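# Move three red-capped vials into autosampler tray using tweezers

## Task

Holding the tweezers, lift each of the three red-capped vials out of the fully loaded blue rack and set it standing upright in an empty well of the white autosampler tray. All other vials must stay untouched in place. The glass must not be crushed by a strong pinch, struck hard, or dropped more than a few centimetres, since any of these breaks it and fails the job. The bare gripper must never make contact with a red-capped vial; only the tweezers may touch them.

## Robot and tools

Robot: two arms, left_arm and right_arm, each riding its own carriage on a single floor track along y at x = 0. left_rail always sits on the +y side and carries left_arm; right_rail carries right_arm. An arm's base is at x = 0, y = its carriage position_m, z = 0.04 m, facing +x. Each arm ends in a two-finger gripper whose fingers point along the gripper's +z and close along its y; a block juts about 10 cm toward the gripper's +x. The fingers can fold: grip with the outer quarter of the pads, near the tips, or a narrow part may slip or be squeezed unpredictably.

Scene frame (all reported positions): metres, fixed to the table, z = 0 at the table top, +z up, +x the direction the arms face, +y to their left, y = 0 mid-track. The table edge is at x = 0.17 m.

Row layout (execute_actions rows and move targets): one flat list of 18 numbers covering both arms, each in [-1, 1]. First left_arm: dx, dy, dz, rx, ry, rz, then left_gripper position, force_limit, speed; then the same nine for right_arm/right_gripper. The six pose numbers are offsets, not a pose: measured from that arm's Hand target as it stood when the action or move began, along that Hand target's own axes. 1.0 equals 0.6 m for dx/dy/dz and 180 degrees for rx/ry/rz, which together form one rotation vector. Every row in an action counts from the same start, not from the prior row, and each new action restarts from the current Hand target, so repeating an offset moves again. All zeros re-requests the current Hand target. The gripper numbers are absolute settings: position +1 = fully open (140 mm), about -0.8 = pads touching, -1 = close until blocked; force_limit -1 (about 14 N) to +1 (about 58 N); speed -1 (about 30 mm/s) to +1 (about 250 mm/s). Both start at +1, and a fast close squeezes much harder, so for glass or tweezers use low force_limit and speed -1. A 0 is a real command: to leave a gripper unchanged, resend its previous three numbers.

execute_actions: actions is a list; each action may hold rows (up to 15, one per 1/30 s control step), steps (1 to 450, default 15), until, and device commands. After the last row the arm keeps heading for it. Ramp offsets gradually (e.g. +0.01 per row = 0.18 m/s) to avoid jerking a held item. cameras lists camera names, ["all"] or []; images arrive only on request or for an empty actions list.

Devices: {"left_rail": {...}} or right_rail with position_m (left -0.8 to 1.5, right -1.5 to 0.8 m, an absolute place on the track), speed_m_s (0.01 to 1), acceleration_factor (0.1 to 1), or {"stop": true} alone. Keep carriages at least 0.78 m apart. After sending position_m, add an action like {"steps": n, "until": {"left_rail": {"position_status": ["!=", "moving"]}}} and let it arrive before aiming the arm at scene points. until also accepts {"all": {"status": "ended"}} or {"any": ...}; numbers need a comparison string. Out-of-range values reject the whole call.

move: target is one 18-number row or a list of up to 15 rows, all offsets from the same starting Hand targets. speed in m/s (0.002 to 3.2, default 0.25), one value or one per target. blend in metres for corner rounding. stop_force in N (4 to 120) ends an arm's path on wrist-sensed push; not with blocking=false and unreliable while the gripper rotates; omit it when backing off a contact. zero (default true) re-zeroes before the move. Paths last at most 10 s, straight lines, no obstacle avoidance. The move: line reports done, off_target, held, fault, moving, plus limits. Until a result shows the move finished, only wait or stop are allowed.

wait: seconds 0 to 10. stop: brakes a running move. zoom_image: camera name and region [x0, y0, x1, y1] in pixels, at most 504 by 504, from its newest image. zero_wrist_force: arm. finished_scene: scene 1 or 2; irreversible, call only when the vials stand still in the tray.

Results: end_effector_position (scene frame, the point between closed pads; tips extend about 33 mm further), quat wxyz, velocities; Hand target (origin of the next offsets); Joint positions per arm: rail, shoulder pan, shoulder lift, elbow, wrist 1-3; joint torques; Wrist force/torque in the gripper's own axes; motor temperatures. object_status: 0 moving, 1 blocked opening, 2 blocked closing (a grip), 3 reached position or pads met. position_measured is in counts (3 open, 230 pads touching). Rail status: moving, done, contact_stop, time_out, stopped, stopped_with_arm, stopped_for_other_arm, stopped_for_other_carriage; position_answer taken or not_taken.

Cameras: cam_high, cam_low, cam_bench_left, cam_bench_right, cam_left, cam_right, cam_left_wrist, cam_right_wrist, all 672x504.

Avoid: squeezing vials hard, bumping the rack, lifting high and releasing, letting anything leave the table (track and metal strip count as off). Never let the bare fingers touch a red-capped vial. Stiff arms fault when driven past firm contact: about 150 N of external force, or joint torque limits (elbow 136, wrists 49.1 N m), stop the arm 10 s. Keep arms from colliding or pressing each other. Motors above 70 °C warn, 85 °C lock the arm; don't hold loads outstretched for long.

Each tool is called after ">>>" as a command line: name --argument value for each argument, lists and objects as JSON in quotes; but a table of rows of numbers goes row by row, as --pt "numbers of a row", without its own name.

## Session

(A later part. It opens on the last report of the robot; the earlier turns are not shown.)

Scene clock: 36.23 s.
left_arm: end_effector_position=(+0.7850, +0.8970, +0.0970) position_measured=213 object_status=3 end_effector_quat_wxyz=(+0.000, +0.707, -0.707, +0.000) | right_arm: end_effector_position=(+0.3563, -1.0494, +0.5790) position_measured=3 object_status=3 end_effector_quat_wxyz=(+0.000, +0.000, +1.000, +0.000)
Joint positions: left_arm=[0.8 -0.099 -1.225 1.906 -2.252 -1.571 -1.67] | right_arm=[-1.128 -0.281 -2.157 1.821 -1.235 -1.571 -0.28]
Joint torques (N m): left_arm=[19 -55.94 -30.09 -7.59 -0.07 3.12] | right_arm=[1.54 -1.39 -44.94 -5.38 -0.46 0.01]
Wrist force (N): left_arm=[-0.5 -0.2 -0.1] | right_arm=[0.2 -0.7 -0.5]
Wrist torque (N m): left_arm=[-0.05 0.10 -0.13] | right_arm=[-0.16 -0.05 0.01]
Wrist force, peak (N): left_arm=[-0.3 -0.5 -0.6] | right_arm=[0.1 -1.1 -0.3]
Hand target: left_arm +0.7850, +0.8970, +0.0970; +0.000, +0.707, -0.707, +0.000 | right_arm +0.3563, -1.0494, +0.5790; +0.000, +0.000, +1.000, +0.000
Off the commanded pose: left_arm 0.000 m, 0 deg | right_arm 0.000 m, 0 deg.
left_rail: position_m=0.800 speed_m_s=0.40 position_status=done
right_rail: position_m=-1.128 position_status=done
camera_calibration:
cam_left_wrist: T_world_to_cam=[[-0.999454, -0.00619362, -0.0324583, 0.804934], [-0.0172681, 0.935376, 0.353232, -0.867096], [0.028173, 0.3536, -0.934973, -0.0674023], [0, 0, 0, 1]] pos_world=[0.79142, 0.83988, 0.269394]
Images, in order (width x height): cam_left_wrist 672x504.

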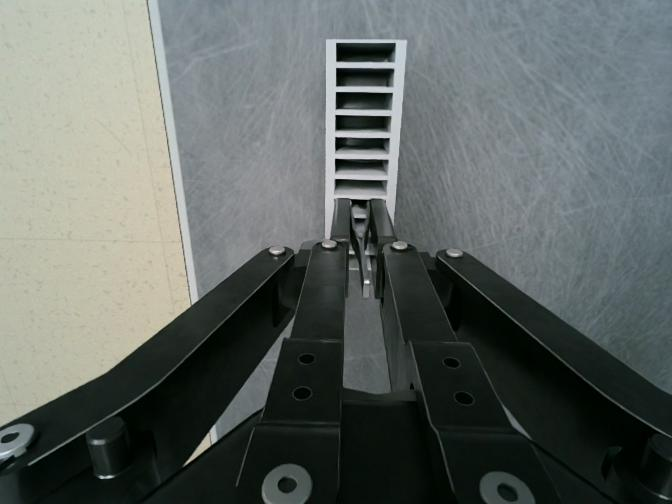

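>>> move --target '[0, 0, -0.05, 0, 0, 0, -0.67, -1, -1, 0, 0, 0, 0, 0, 0, 1, 1, 1]' --speed 0.04 --cameras '["cam_left_wrist", "cam_high"]'

>>> zoom_image --camera "cam_left_wrist" --region '[260, 150, 460, 300]'

>>> zoom_image --camera "cam_high" --region '[490, 290, 590, 390]'

Scene clock: 37.87 s.
left_arm: end_effector_position=(+0.7850, +0.8970, +0.1269) position_measured=213 object_status=3 end_effector_quat_wxyz=(+0.000, +0.707, -0.707, +0.000) | right_arm: end_effector_position=(+0.3563, -1.0494, +0.5790) position_measured=3 object_status=3 end_effector_quat_wxyz=(+0.000, +0.000, +1.000, +0.000)
Joint positions: left_arm=[0.8 -0.099 -1.257 1.885 -2.199 -1.571 -1.67] | right_arm=[-1.128 -0.281 -2.157 1.821 -1.235 -1.571 -0.28]
Joint torques (N m): left_arm=[18.17 -74.11 -58.98 -1.67 -0.21 3] | right_arm=[1.36 0 -44.96 -5.54 0.03 0.38]
Wrist force (N): left_arm=[0.1 -0.5 0.2] | right_arm=[0.4 -0.7 0.1]
Wrist torque (N m): left_arm=[-0.13 -0.05 -0.12] | right_arm=[-0.16 -0.09 0.01]
Wrist force, peak (N): left_arm=[-0.1 -1.2 0.4] | right_arm=[-0.1 -0.9 -0.7]
Hand target: left_arm +0.7850, +0.8970, +0.1270; +0.000, +0.707, -0.707, +0.000 | right_arm +0.3563, -1.0494, +0.5790; +0.000, +0.000, +1.000, +0.000
Off the commanded pose: left_arm 0.000 m, 0 deg | right_arm 0.000 m, 0 deg.
left_rail: position_m=0.800 speed_m_s=0.40 position_status=done
right_rail: position_m=-1.128 position_status=done
move: done
camera_calibration:
cam_left_wrist: T_world_to_cam=[[-0.999454, -0.00619362, -0.0324583, 0.805904], [-0.0172681, 0.935376, 0.353232, -0.877658], [0.028173, 0.3536, -0.934973, -0.0394466], [0, 0, 0, 1]] pos_world=[0.79142, 0.83988, 0.299294]
Images, in order (width x height): cam_high 672x504, cam_left_wrist 672x504.

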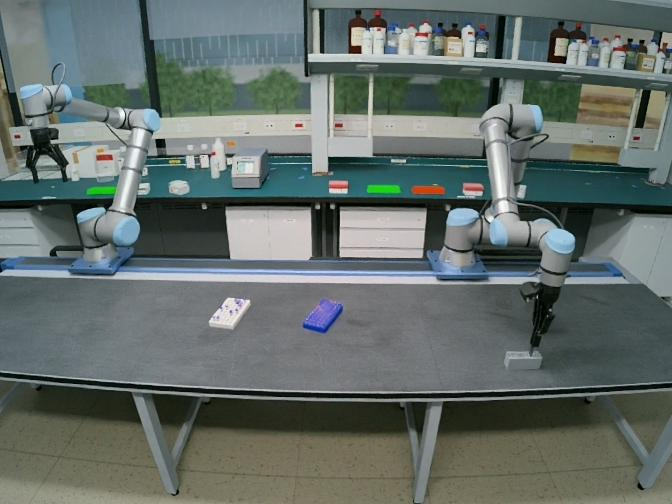

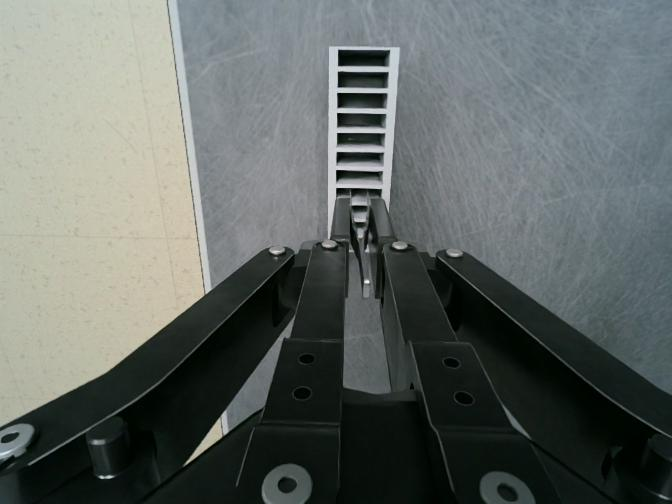

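Scaled by 2.520 from the camera's 672x504 image, which has a finer 960x720 frame.

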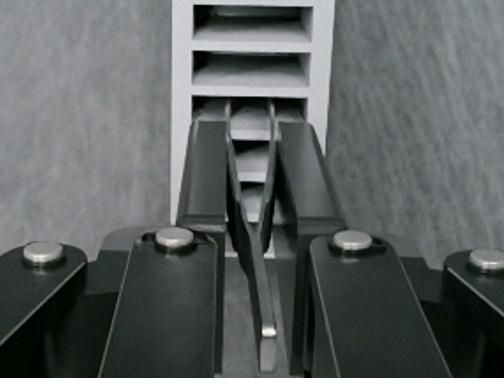

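Scaled by 5.040 from the camera's 672x504 image, which has a finer 960x720 frame.

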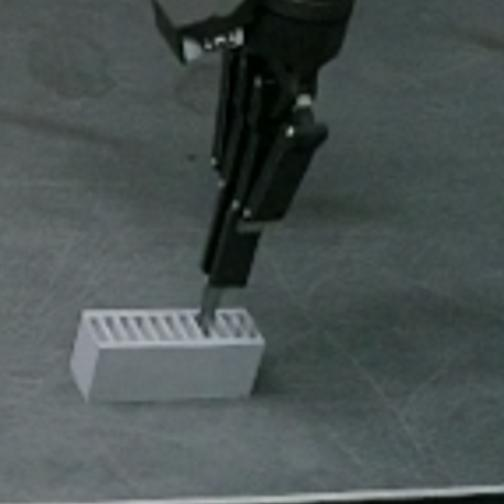

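>>> move --target '[0, 0, -0.1833, 0, 0, 0, -0.67, -1, -1, 0, 0, 0, 0, 0, 0, 1, 1, 1]' --speed 0.08 --cameras '["cam_left_wrist", "cam_high", "cam_bench_left"]'

>>> zoom_image --camera "cam_left_wrist" --region '[300, 150, 420, 240]'

>>> zoom_image --camera "cam_high" --region '[490, 250, 590, 380]'

>>> zoom_image --camera "cam_bench_left" --region '[260, 250, 330, 340]'

Scene clock: 40.53 s.
left_arm: end_effector_position=(+0.7850, +0.8970, +0.2369) position_measured=213 object_status=3 end_effector_quat_wxyz=(+0.000, +0.707, -0.707, +0.000) | right_arm: end_effector_position=(+0.3563, -1.0494, +0.5790) position_measured=3 object_status=3 end_effector_quat_wxyz=(+0.000, +0.000, +1.000, +0.000)
Joint positions: left_arm=[0.8 -0.099 -1.351 1.787 -2.007 -1.571 -1.67] | right_arm=[-1.128 -0.281 -2.157 1.821 -1.235 -1.571 -0.28]
Joint torques (N m): left_arm=[13.68 -65.35 -64.22 -1.66 0.77 1.99] | right_arm=[0.41 1.32 -45.89 -5.31 -0.1 0.12]
Wrist force (N): left_arm=[-0.7 -0.1 0.2] | right_arm=[-0.1 -0.7 -0.6]
Wrist torque (N m): left_arm=[-0.05 0.13 -0.12] | right_arm=[-0.15 0.03 0.01]
Wrist force, peak (N): left_arm=[0.3 -0.3 1.3] | right_arm=[0.0 -0.7 -1.0]
Hand target: left_arm +0.7850, +0.8970, +0.2370; +0.000, +0.707, -0.707, +0.000 | right_arm +0.3563, -1.0494, +0.5790; +0.000, +0.000, +1.000, +0.000
Off the commanded pose: left_arm 0.000 m, 0 deg | right_arm 0.000 m, 0 deg.
left_rail: position_m=0.800 speed_m_s=0.40 position_status=done
right_rail: position_m=-1.128 position_status=done
move: done
camera_calibration:
cam_left_wrist: T_world_to_cam=[[-0.999454, -0.00619362, -0.0324583, 0.809375], [-0.0172681, 0.935376, 0.353232, -0.916515], [0.028173, 0.3536, -0.934973, 0.0634032], [0, 0, 0, 1]] pos_world=[0.79132, 0.83988, 0.409294]
Images, in order (width x height): cam_high 672x504, cam_bench_left 672x504, cam_left_wrist 672x504.

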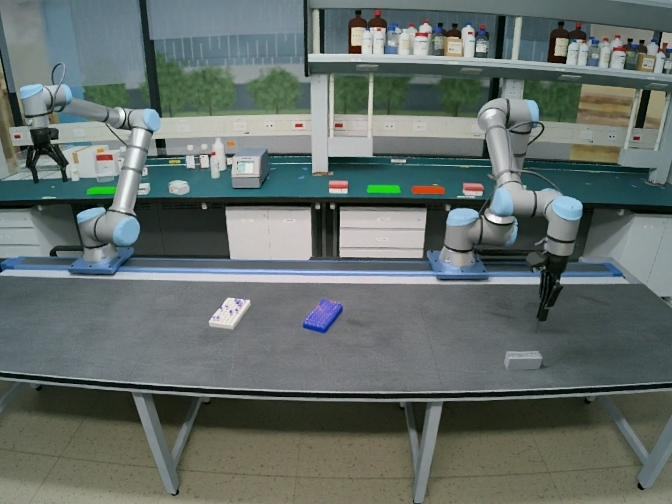

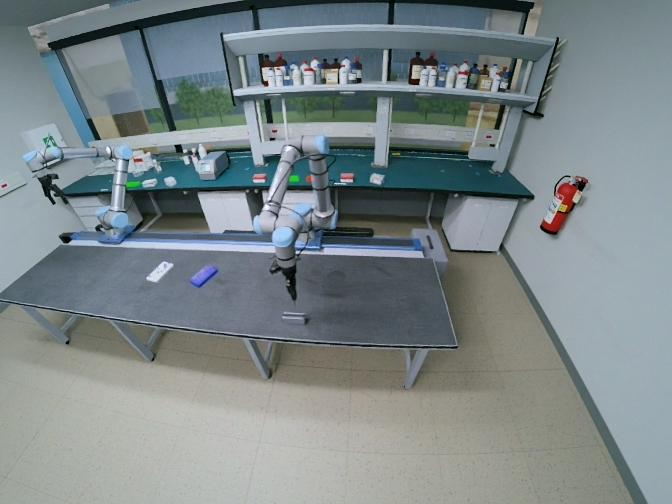

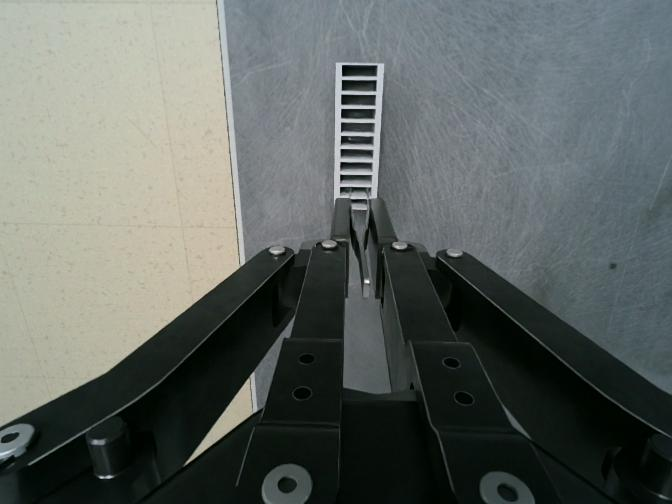

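Scaled by 4.200 from the camera's 672x504 image, which has a finer 960x720 frame.

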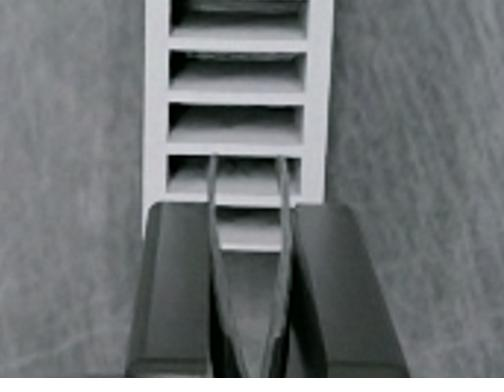

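Scaled by 3.877 from the camera's 672x504 image, which has a finer 960x720 frame.

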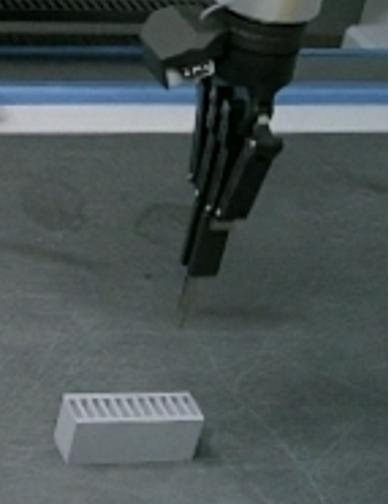

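Scaled by 5.600 from the camera's 672x504 image, which has a finer 960x720 frame.

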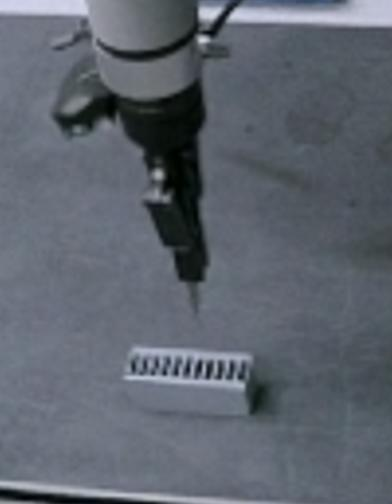

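>>> execute_actions --actions '[{"left_rail": {"position_m": 0.40, "speed_m_s": 0.3, "acceleration_factor": 0.3}, "steps": 200, "until": {"left_rail": {"position_status": ["!=", "moving"]}}}]' --cameras '["cam_left_wrist"]'

Scene clock: 44.63 s.
left_arm: end_effector_position=(+0.7850, +0.4970, +0.2370) position_measured=213 object_status=3 end_effector_quat_wxyz=(+0.000, +0.707, -0.707, +0.000) | right_arm: end_effector_position=(+0.3563, -1.0494, +0.5790) position_measured=3 object_status=3 end_effector_quat_wxyz=(+0.000, +0.000, +1.000, +0.000)
Joint positions: left_arm=[0.4 -0.099 -1.351 1.787 -2.006 -1.571 -1.67] | right_arm=[-1.128 -0.281 -2.157 1.821 -1.235 -1.571 -0.28]
Joint torques (N m): left_arm=[-9.04 -61.05 -62.46 -4.14 -3.37 0.1] | right_arm=[0.94 -0.97 -44.2 -5.41 -0.19 0.19]
Wrist force (N): left_arm=[0.7 0.0 -0.3] | right_arm=[0.0 -0.4 -0.2]
Wrist torque (N m): left_arm=[-0.04 -0.20 -0.12] | right_arm=[-0.09 0.00 0.00]
Wrist force, peak (N): left_arm=[-2.0 -0.2 -0.2] | right_arm=[-0.6 -1.0 -0.2]
Hand target: left_arm +0.7850, +0.4970, +0.2370; +0.000, +0.707, -0.707, +0.000 | right_arm +0.3563, -1.0494, +0.5790; +0.000, +0.000, +1.000, +0.000
Tool commands: left_gripper/position=-0.67 left_gripper/force_limit=-1.0 left_gripper/speed=-1.0 right_gripper/position=+1.0 right_gripper/force_limit=+1.0 right_gripper/speed=+1.0
Off the commanded pose: left_arm 0.000 m, 0 deg | right_arm 0.000 m, 0 deg.
left_rail: position_m=0.400 speed_m_s=0.30 position_status=done
right_rail: position_m=-1.128 position_status=done
camera_calibration:
cam_left_wrist: T_world_to_cam=[[-0.999454, -0.00619362, -0.0324583, 0.806901], [-0.0172681, 0.935376, 0.353232, -0.5424], [0.028173, 0.3536, -0.934973, 0.204937], [0, 0, 0, 1]] pos_world=[0.79132, 0.43988, 0.409394]
Images, in order (width x height): cam_left_wrist 672x504.

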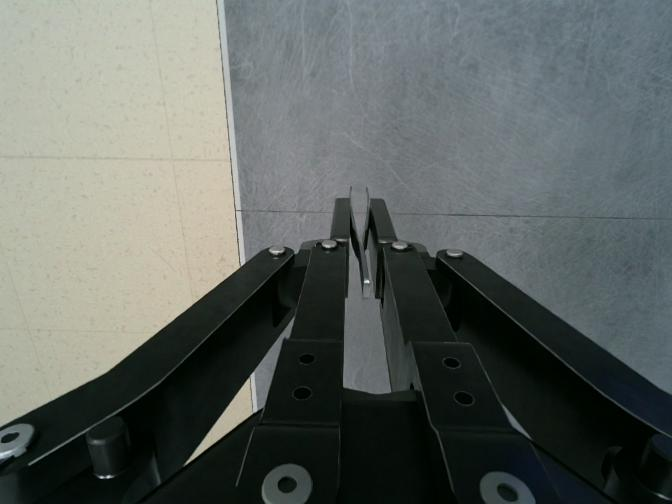

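>>> move --target '[0.643, 0.448, -0.105, 0, 0, 0.621, -0.67, -1, -1, 0, 0, 0, 0, 0, 0, 1, 1, 1]' --speed 0.25 --cameras '["cam_left_wrist", "cam_high", "cam_left", "cam_right"]'

>>> zoom_image --camera "cam_left_wrist" --region '[160, 10, 520, 210]'

Scene clock: 50.53 s.
left_arm: end_effector_position=(+0.5163, +0.1113, +0.2999) position_measured=213 object_status=3 end_effector_quat_wxyz=(+0.000, +0.189, +0.982, +0.000) | right_arm: end_effector_position=(+0.3563, -1.0494, +0.5790) position_measured=3 object_status=3 end_effector_quat_wxyz=(+0.000, +0.000, +1.000, +0.000)
Joint positions: left_arm=[0.4 -0.809 -1.727 2.057 -1.901 -1.571 -0.429] | right_arm=[-1.128 -0.281 -2.157 1.821 -1.235 -1.571 -0.28]
Joint torques (N m): left_arm=[-17.98 -40.34 -67.86 -2.54 -2.21 4.46] | right_arm=[1.88 -2.01 -44.7 -5.44 -0.52 -0.09]
Wrist force (N): left_arm=[0.2 -0.6 0.0] | right_arm=[0.2 -0.4 -0.4]
Wrist torque (N m): left_arm=[-0.16 -0.01 -0.11] | right_arm=[-0.08 -0.04 0.01]
Wrist force, peak (N): left_arm=[0.4 -1.7 0.2] | right_arm=[0.2 -1.2 -0.2]
Hand target: left_arm +0.5162, +0.1111, +0.2999; +0.000, +0.189, +0.982, +0.000 | right_arm +0.3563, -1.0494, +0.5790; +0.000, +0.000, +1.000, +0.000
Off the commanded pose: left_arm 0.000 m, 0 deg | right_arm 0.000 m, 0 deg.
left_rail: position_m=0.400 speed_m_s=0.30 position_status=done
right_rail: position_m=-1.128 position_status=done
move: done
camera_calibration:
cam_left_wrist: T_world_to_cam=[[0.364612, 0.930608, -0.0320384, -0.270587], [0.875117, -0.330709, 0.353274, -0.5283], [0.318164, -0.156845, -0.934971, 0.3148], [0, 0, 0, 1]] pos_world=[0.460825, 0.126473, 0.472294]
Images, in order (width x height): cam_high 672x504, cam_left 672x504, cam_right 672x504, cam_left_wrist 672x504.

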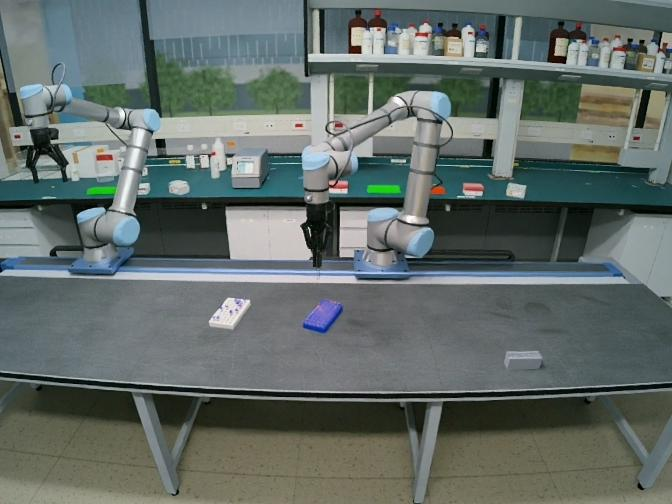

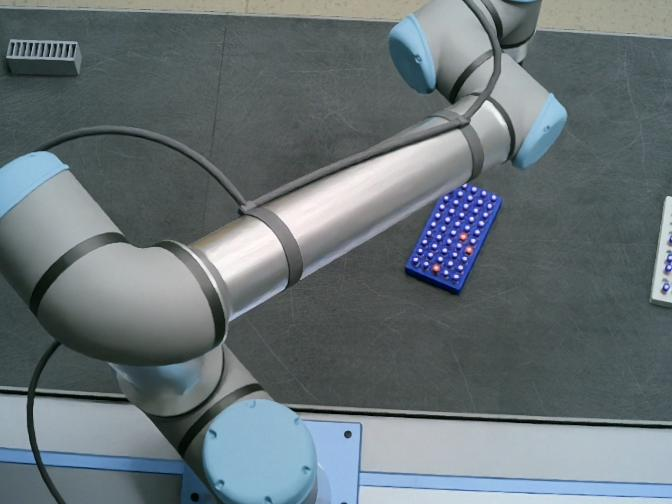

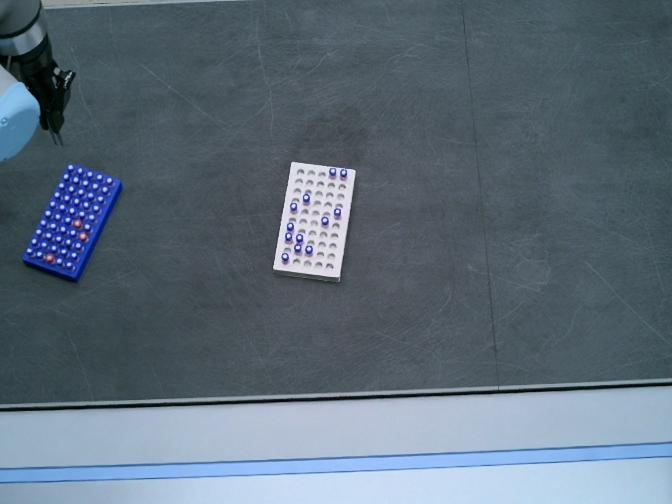

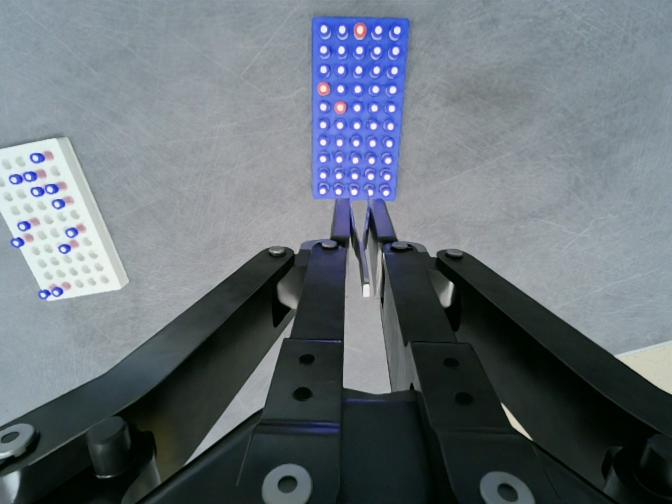

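Scaled by 1.400 from the camera's 672x504 image, which has a finer 960x720 frame.

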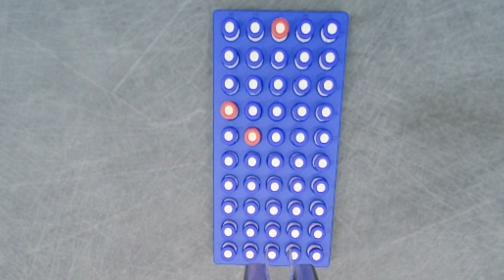

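>>> zoom_image --camera "cam_right" --region '[10, 90, 140, 290]'

>>> zoom_image --camera "cam_high" --region '[280, 220, 360, 340]'

>>> zoom_image --camera "cam_left_wrist" --region '[300, 150, 420, 310]'

Scaled by 2.520 from the camera's 672x504 image, which has a finer 960x720 frame.

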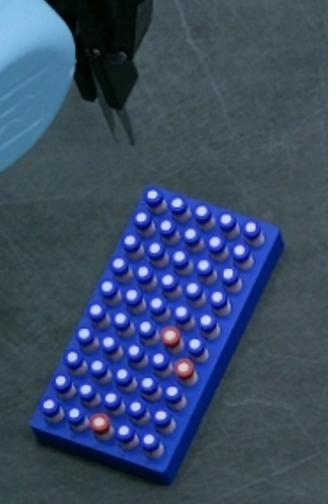

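Scaled by 4.200 from the camera's 672x504 image, which has a finer 960x720 frame.

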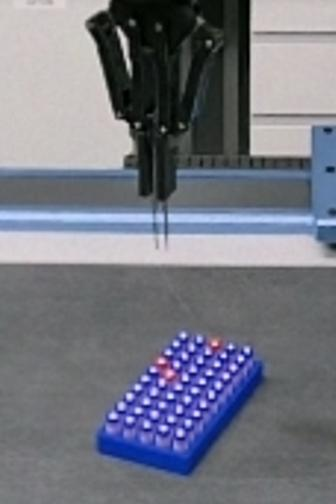

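Scaled by 3.150 from the camera's 672x504 image, which has a finer 960x720 frame.

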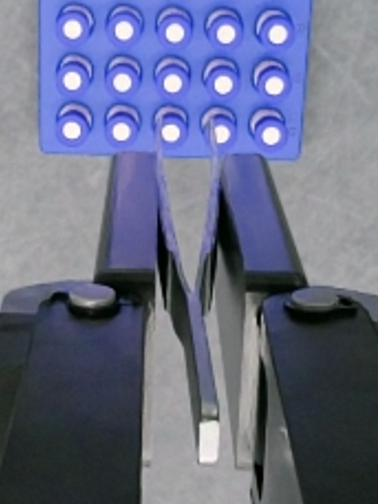

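>>> execute_actions --actions '[{"right_rail": {"position_m": -0.85, "speed_m_s": 0.4, "acceleration_factor": 0.5}, "steps": 150, "until": {"right_rail": {"position_status": ["!=", "moving"]}}}]'

>>> move --target '[0, 0, 0, 0, 0, 0, -0.67, -1, -1, -0.173, 0.952, 0.632, -0.1739, -0.1739, -0.4778, 1, 1, 1]' --speed 0.3 --cameras '["cam_left_wrist", "cam_right_wrist", "cam_high"]'

Scene clock: 56.77 s.
left_arm: end_effector_position=(+0.5162, +0.1111, +0.2999) position_measured=213 object_status=3 end_effector_quat_wxyz=(+0.000, +0.189, +0.982, +0.000) | right_arm: end_effector_position=(+0.3563, -0.7714, +0.5790) position_measured=3 object_status=3 end_effector_quat_wxyz=(+0.000, +0.000, +1.000, +0.000)
Joint positions: left_arm=[0.4 -0.809 -1.727 2.057 -1.901 -1.571 -0.429] | right_arm=[-0.85 -0.281 -2.157 1.821 -1.235 -1.571 -0.28]
Joint torques (N m): left_arm=[-16.75 -37.99 -66.22 -2.66 -2.61 3.14] | right_arm=[3 -0.64 -44.32 -5.65 -0.26 0.15]
Wrist force (N): left_arm=[-0.4 0.1 -0.1] | right_arm=[0.4 -0.3 -0.5]
Wrist torque (N m): left_arm=[-0.01 0.12 -0.11] | right_arm=[-0.08 -0.09 0.00]
Wrist force, peak (N): left_arm=[0.0 -1.0 -0.7] | right_arm=[-0.1 -2.7 0.1]
Hand target: left_arm +0.5162, +0.1111, +0.2999; +0.000, +0.189, +0.982, +0.000 | right_arm +0.3563, -0.7714, +0.5790; +0.000, +0.000, +1.000, +0.000
Tool commands: left_gripper/position=-0.67 left_gripper/force_limit=-1.0 left_gripper/speed=-1.0 right_gripper/position=+1.0 right_gripper/force_limit=+1.0 right_gripper/speed=+1.0
Off the commanded pose: left_arm 0.000 m, 0 deg | right_arm 0.000 m, 0 deg.
left_rail: position_m=0.400 speed_m_s=0.30 position_status=done
right_rail: position_m=-0.850 speed_m_s=0.40 position_status=done

Scene clock: 60.33 s.
left_arm: end_effector_position=(+0.5162, +0.1112, +0.2999) position_measured=213 object_status=3 end_effector_quat_wxyz=(+0.000, +0.189, +0.982, +0.000) | right_arm: end_effector_position=(+0.4601, -0.2004, +0.1999) position_measured=3 object_status=3 end_effector_quat_wxyz=(-0.242, +0.664, -0.664, -0.242)
Joint positions: left_arm=[0.4 -0.809 -1.727 2.057 -1.901 -1.571 -0.429] | right_arm=[-0.85 0.473 -1.417 2.213 -2.731 -0.962 -0.982]
Joint torques (N m): left_arm=[-15.21 -38.46 -65.59 -2.43 -2.7 2.97] | right_arm=[13.88 -33.9 -44.87 -7.5 4.06 -3.88]
Wrist force (N): left_arm=[0.3 -0.7 0.1] | right_arm=[1.4 -1.1 -0.3]
Wrist torque (N m): left_arm=[-0.17 -0.03 -0.11] | right_arm=[-0.18 -0.13 0.16]
Wrist force, peak (N): left_arm=[-0.2 -0.8 -0.6] | right_arm=[0.6 -1.8 -1.9]
Hand target: left_arm +0.5162, +0.1112, +0.2999; +0.000, +0.189, +0.982, +0.000 | right_arm +0.4602, -0.2002, +0.1998; -0.242, +0.665, -0.664, -0.242
Off the commanded pose: left_arm 0.000 m, 0 deg | right_arm 0.000 m, 0 deg.
left_rail: position_m=0.400 speed_m_s=0.30 position_status=done
right_rail: position_m=-0.850 speed_m_s=0.40 position_status=done
move: done
camera_calibration:
cam_left_wrist: T_world_to_cam=[[0.365104, 0.930411, -0.0321688, -0.270595], [0.874949, -0.331125, 0.353299, -0.528127], [0.318062, -0.157137, -0.934957, 0.314893], [0, 0, 0, 1]] pos_world=[0.460724, 0.12637, 0.472294]
cam_right_wrist: T_world_to_cam=[[-0.999121, -0.0410717, -0.00840933, 0.450369], [-0.027581, 0.49288, 0.86966, -0.0649811], [-0.0315737, 0.869127, -0.49358, 0.469309], [0, 0, 0, 1]] pos_world=[0.462999, -0.357364, 0.29194]
Images, in order (width x height): cam_high 672x504, cam_left_wrist 672x504, cam_right_wrist 672x504.

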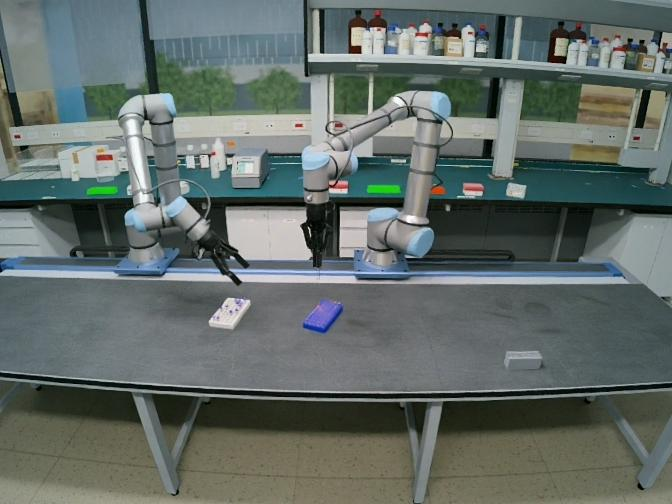

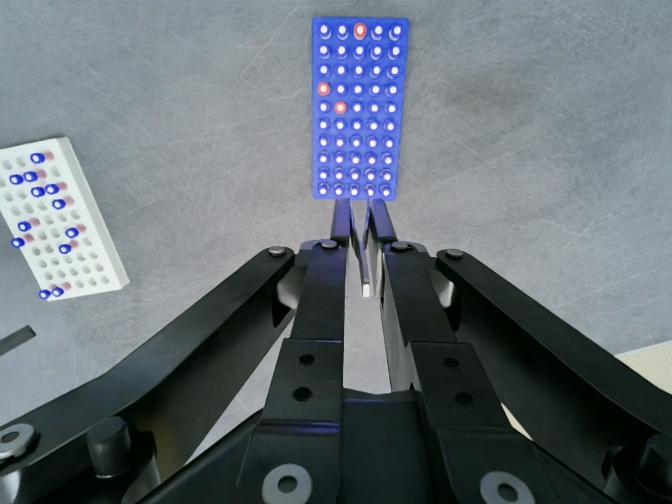

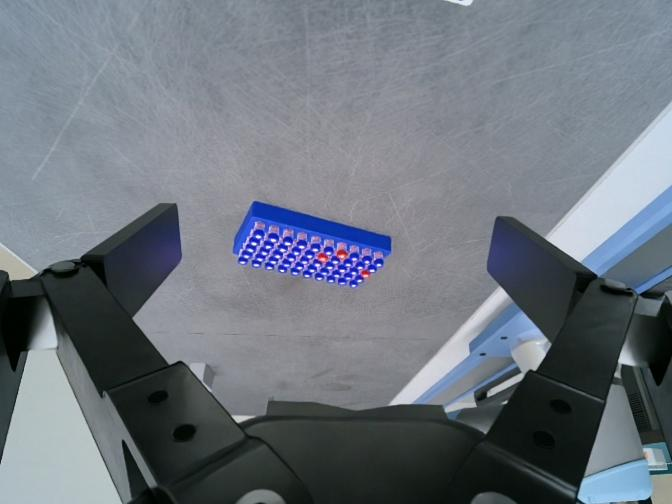

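>>> move --target '[-0.18, 0.106, 0.29, 0, 0, 0, -0.67, -1, -1, 0, 0, 0, 0, 0, 0, 1, 1, 1]' --speed 0.15 --cameras '["cam_left_wrist", "cam_right_wrist"]'

>>> zoom_image --camera "cam_right_wrist" --region '[150, 200, 350, 350]'

>>> zoom_image --camera "cam_left_wrist" --region '[310, 160, 410, 235]'

Scene clock: 64.23 s.
left_arm: end_effector_position=(+0.6401, +0.1302, +0.1261) position_measured=213 object_status=3 end_effector_quat_wxyz=(+0.000, +0.189, +0.982, +0.000) | right_arm: end_effector_position=(+0.4602, -0.2002, +0.1998) position_measured=3 object_status=3 end_effector_quat_wxyz=(-0.242, +0.665, -0.664, -0.242)
Joint positions: left_arm=[0.4 -0.652 -1.396 2.072 -2.246 -1.571 -0.273] | right_arm=[-0.85 0.473 -1.417 2.213 -2.731 -0.961 -0.983]
Joint torques (N m): left_arm=[19.29 -41.27 -58.59 -7.3 -3.04 2.71] | right_arm=[12.58 -37.78 -45.53 -7.45 4.7 -3.54]
Wrist force (N): left_arm=[0.3 -0.5 0.1] | right_arm=[1.5 -1.0 -0.9]
Wrist torque (N m): left_arm=[-0.13 -0.03 -0.11] | right_arm=[-0.16 -0.14 0.15]
Wrist force, peak (N): left_arm=[0.5 -1.5 -2.2] | right_arm=[1.8 -1.5 -1.0]
Hand target: left_arm +0.6401, +0.1302, +0.1260; +0.000, +0.189, +0.982, +0.000 | right_arm +0.4602, -0.2002, +0.1998; -0.242, +0.665, -0.664, -0.242
Off the commanded pose: left_arm 0.000 m, 0 deg | right_arm 0.000 m, 0 deg.
left_rail: position_m=0.400 speed_m_s=0.30 position_status=done
right_rail: position_m=-0.850 speed_m_s=0.40 position_status=done
move: done
camera_calibration:
cam_left_wrist: T_world_to_cam=[[0.365073, 0.930426, -0.0320823, -0.339204], [0.87496, -0.331129, 0.353268, -0.568802], [0.318067, -0.15704, -0.934972, 0.115978], [0, 0, 0, 1]] pos_world=[0.584624, 0.14547, 0.298494]
cam_right_wrist: T_world_to_cam=[[-0.999109, -0.0413442, -0.00848962, 0.450393], [-0.0277822, 0.492791, 0.869704, -0.0648916], [-0.0317736, 0.869165, -0.4935, 0.46926], [0, 0, 0, 1]] pos_world=[0.463099, -0.357265, 0.29184]
Images, in order (width x height): cam_left_wrist 672x504, cam_right_wrist 672x504.

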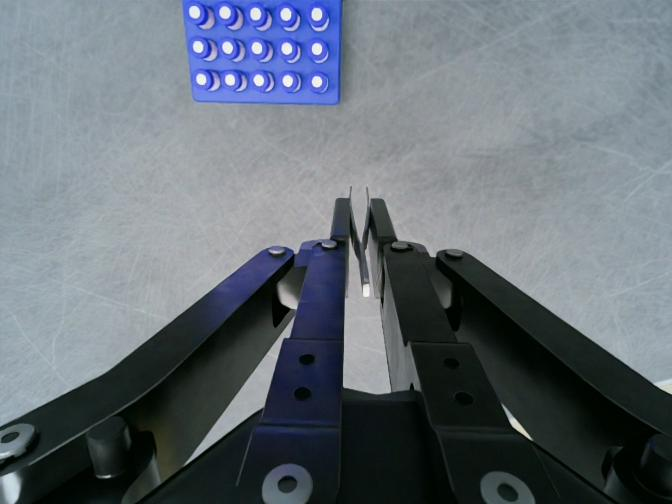

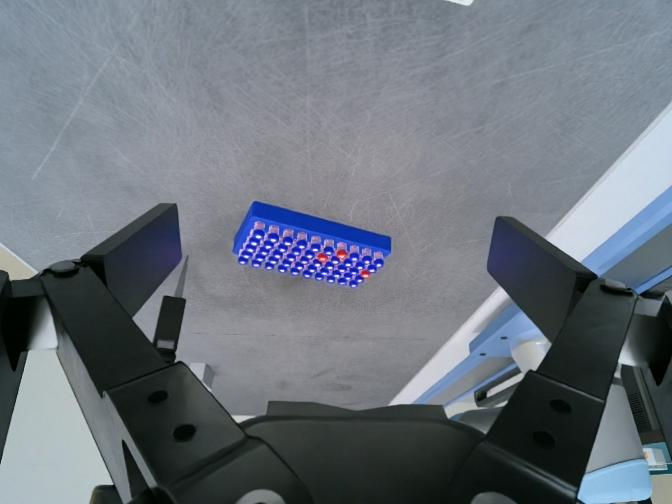

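Scaled by 2.520 from the camera's 672x504 image, which has a finer 960x720 frame.

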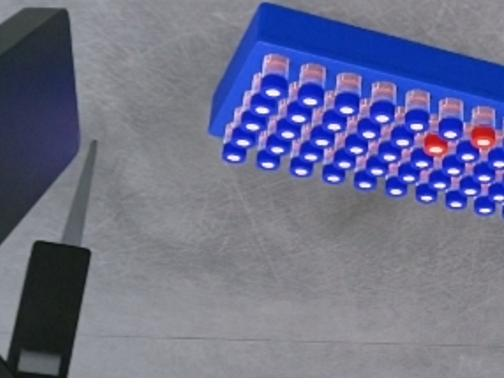

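Scaled by 5.040 from the camera's 672x504 image, which has a finer 960x720 frame.

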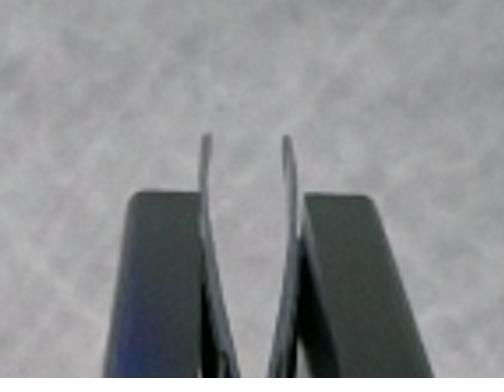

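>>> move --target '[0, 0, 0.03, 0, 0, 0, -0.67, -1, -1, 0, 0, 0, 0, 0, 0, 1, 1, 1]' --speed 0.05

>>> execute_actions --actions '[{"rows": [[0,0,0,0,0,0,-0.65,-1,-1,0,0,0,0,0,0,1,1,1]], "steps": 30}]' --cameras '["cam_left_wrist", "cam_right_wrist"]'

>>> zoom_image --camera "cam_right_wrist" --region '[150, 200, 350, 350]'

>>> zoom_image --camera "cam_left_wrist" --region '[310, 160, 410, 235]'

Scene clock: 66.63 s.
left_arm: end_effector_position=(+0.6401, +0.1302, +0.1081) position_measured=213 object_status=3 end_effector_quat_wxyz=(+0.000, +0.189, +0.982, +0.000) | right_arm: end_effector_position=(+0.4602, -0.2002, +0.1998) position_measured=3 object_status=3 end_effector_quat_wxyz=(-0.242, +0.665, -0.664, -0.242)
Joint positions: left_arm=[0.4 -0.652 -1.374 2.085 -2.282 -1.571 -0.272] | right_arm=[-0.85 0.473 -1.417 2.213 -2.731 -0.961 -0.983]
Joint torques (N m): left_arm=[18.69 -48.26 -30.08 -7.7 -3.54 3.29] | right_arm=[12.09 -35.67 -46.08 -7.2 4.59 -3.78]
Wrist force (N): left_arm=[-0.4 -0.6 0.1] | right_arm=[1.6 -1.0 -1.2]
Wrist torque (N m): left_arm=[-0.14 0.12 -0.11] | right_arm=[-0.19 -0.17 0.15]
Wrist force, peak (N): left_arm=[-0.1 -0.8 1.0] | right_arm=[1.6 -1.2 -1.3]
Hand target: left_arm +0.6401, +0.1302, +0.1080; +0.000, +0.189, +0.982, +0.000 | right_arm +0.4602, -0.2002, +0.1998; -0.242, +0.665, -0.664, -0.242
Off the commanded pose: left_arm 0.000 m, 0 deg | right_arm 0.000 m, 0 deg.
left_rail: position_m=0.400 speed_m_s=0.30 position_status=done
right_rail: position_m=-0.850 speed_m_s=0.40 position_status=done
move: done

Scene clock: 67.83 s.
left_arm: end_effector_position=(+0.6401, +0.1302, +0.1080) position_measured=211 object_status=3 end_effector_quat_wxyz=(+0.000, +0.189, +0.982, +0.000) | right_arm: end_effector_position=(+0.4602, -0.2002, +0.1998) position_measured=3 object_status=3 end_effector_quat_wxyz=(-0.242, +0.665, -0.664, -0.242)
Joint positions: left_arm=[0.4 -0.652 -1.374 2.086 -2.282 -1.571 -0.272] | right_arm=[-0.85 0.473 -1.417 2.213 -2.731 -0.961 -0.983]
Joint torques (N m): left_arm=[18.6 -41.33 -29.09 -7.6 -3.42 3.29] | right_arm=[12.72 -32.95 -45.75 -7.73 4.69 -3.34]
Wrist force (N): left_arm=[-0.2 -0.8 0.1] | right_arm=[1.4 -1.0 -1.0]
Wrist torque (N m): left_arm=[-0.18 0.07 -0.11] | right_arm=[-0.18 -0.12 0.15]
Wrist force, peak (N): left_arm=[-0.2 -0.9 -0.2] | right_arm=[1.7 -1.3 -1.0]
Hand target: left_arm +0.6401, +0.1302, +0.1080; +0.000, +0.189, +0.982, +0.000 | right_arm +0.4602, -0.2002, +0.1998; -0.242, +0.665, -0.664, -0.242
Off the commanded pose: left_arm 0.000 m, 0 deg | right_arm 0.000 m, 0 deg.
left_rail: position_m=0.400 speed_m_s=0.30 position_status=done
right_rail: position_m=-0.850 speed_m_s=0.40 position_status=done
camera_calibration:
cam_left_wrist: T_world_to_cam=[[0.365104, 0.930411, -0.0321688, -0.339683], [0.874949, -0.331125, 0.353299, -0.562444], [0.318062, -0.157137, -0.934957, 0.099053], [0, 0, 0, 1]] pos_world=[0.584624, 0.14537, 0.280394]
cam_right_wrist: T_world_to_cam=[[-0.999109, -0.0413442, -0.00848962, 0.450393], [-0.0277822, 0.492791, 0.869704, -0.0648916], [-0.0317736, 0.869165, -0.4935, 0.46926], [0, 0, 0, 1]] pos_world=[0.463099, -0.357265, 0.29184]
Images, in order (width x height): cam_left_wrist 672x504, cam_right_wrist 672x504.

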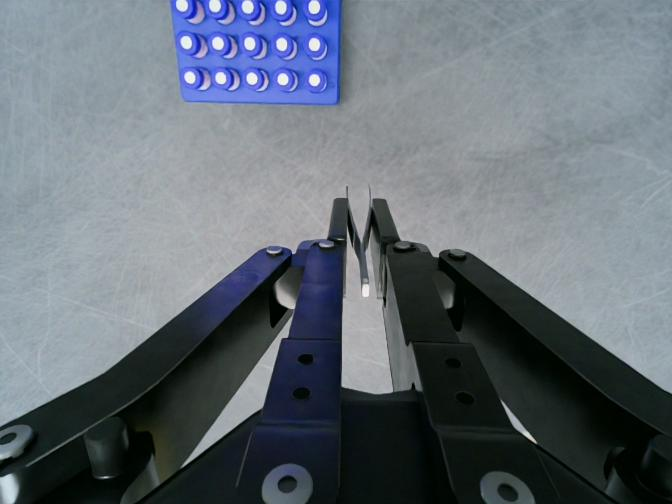

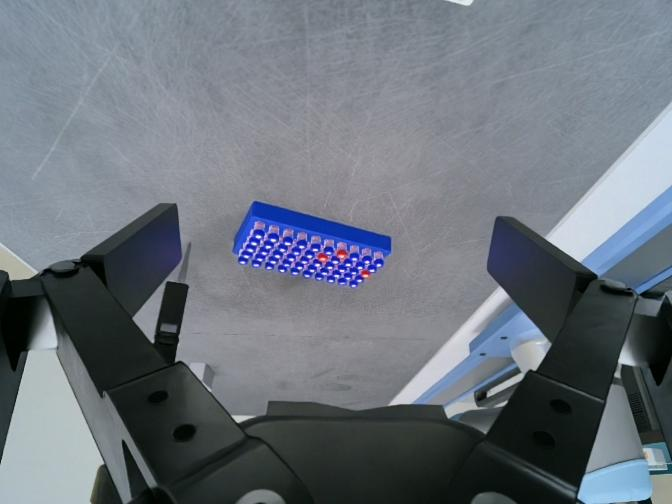

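Scaled by 2.520 from the camera's 672x504 image, which has a finer 960x720 frame.

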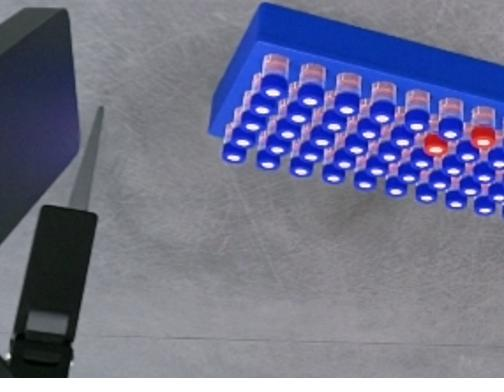

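Scaled by 5.040 from the camera's 672x504 image, which has a finer 960x720 frame.

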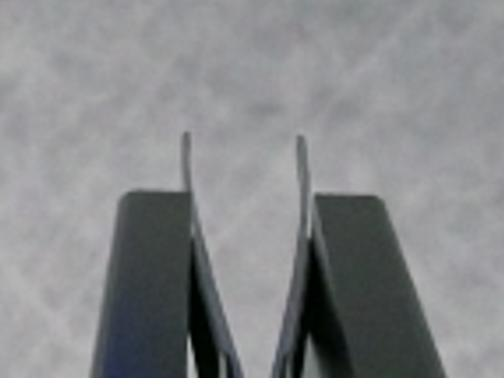

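>>> execute_actions --actions '[{"rows": [[0,0,0,0,0,0,-0.64,-1,-1,0,0,0,0,0,0,1,1,1]], "steps": 30}]' --cameras '["cam_left_wrist", "cam_right_wrist"]'

>>> zoom_image --camera "cam_right_wrist" --region '[150, 200, 350, 350]'

>>> zoom_image --camera "cam_left_wrist" --region '[310, 160, 410, 235]'

Scene clock: 69.43 s.
left_arm: end_effector_position=(+0.6401, +0.1302, +0.1080) position_measured=210 object_status=3 end_effector_quat_wxyz=(+0.000, +0.189, +0.982, +0.000) | right_arm: end_effector_position=(+0.4602, -0.2002, +0.1998) position_measured=3 object_status=3 end_effector_quat_wxyz=(-0.242, +0.665, -0.664, -0.242)
Joint positions: left_arm=[0.4 -0.652 -1.374 2.086 -2.282 -1.571 -0.272] | right_arm=[-0.85 0.473 -1.417 2.213 -2.731 -0.961 -0.983]
Joint torques (N m): left_arm=[20.11 -42.35 -29.13 -7.81 -3.27 3.18] | right_arm=[12.29 -34.91 -45.51 -7.3 4.56 -2.94]
Wrist force (N): left_arm=[0.2 -0.4 0.6] | right_arm=[1.5 -1.2 -1.1]
Wrist torque (N m): left_arm=[-0.11 0.00 -0.11] | right_arm=[-0.22 -0.15 0.14]
Wrist force, peak (N): left_arm=[0.1 -0.9 -0.2] | right_arm=[1.5 -1.6 -0.8]
Hand target: left_arm +0.6401, +0.1302, +0.1080; +0.000, +0.189, +0.982, +0.000 | right_arm +0.4602, -0.2002, +0.1998; -0.242, +0.665, -0.664, -0.242
Off the commanded pose: left_arm 0.000 m, 0 deg | right_arm 0.000 m, 0 deg.
left_rail: position_m=0.400 speed_m_s=0.30 position_status=done
right_rail: position_m=-0.850 speed_m_s=0.40 position_status=done
camera_calibration:
cam_left_wrist: T_world_to_cam=[[0.365104, 0.930411, -0.0321688, -0.339683], [0.874949, -0.331125, 0.353299, -0.562444], [0.318062, -0.157137, -0.934957, 0.099053], [0, 0, 0, 1]] pos_world=[0.584624, 0.14537, 0.280394]
cam_right_wrist: T_world_to_cam=[[-0.999109, -0.0413442, -0.00848962, 0.450393], [-0.0277822, 0.492791, 0.869704, -0.0648916], [-0.0317736, 0.869165, -0.4935, 0.46926], [0, 0, 0, 1]] pos_world=[0.463099, -0.357265, 0.29184]
Images, in order (width x height): cam_left_wrist 672x504, cam_right_wrist 672x504.

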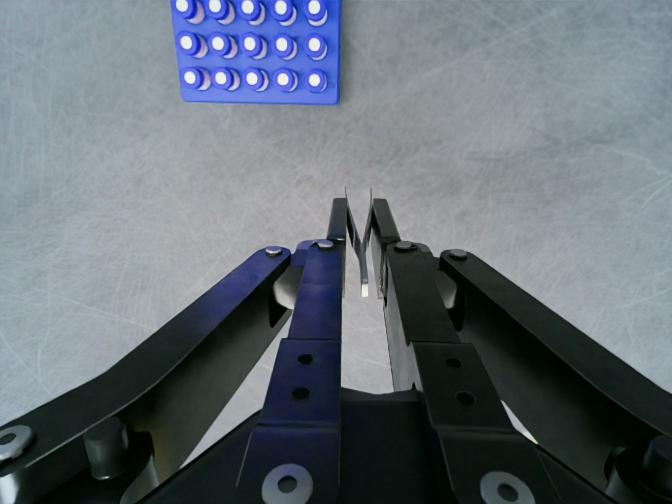

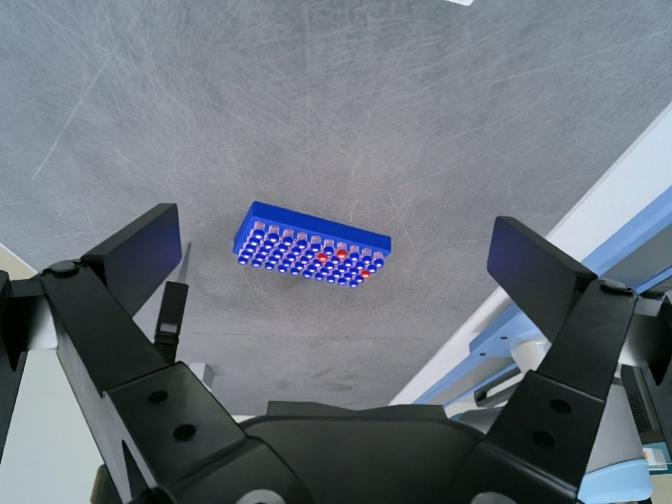

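Scaled by 2.520 from the camera's 672x504 image, which has a finer 960x720 frame.

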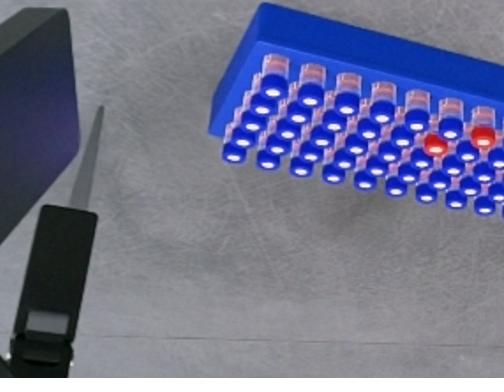

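Scaled by 5.040 from the camera's 672x504 image, which has a finer 960x720 frame.

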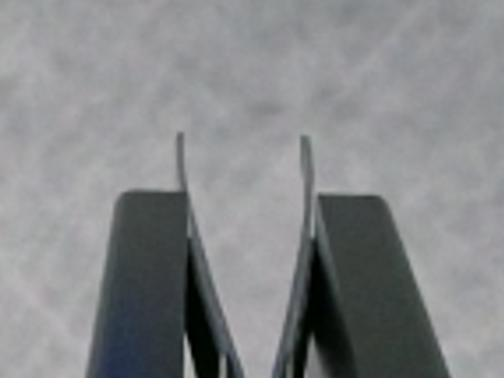

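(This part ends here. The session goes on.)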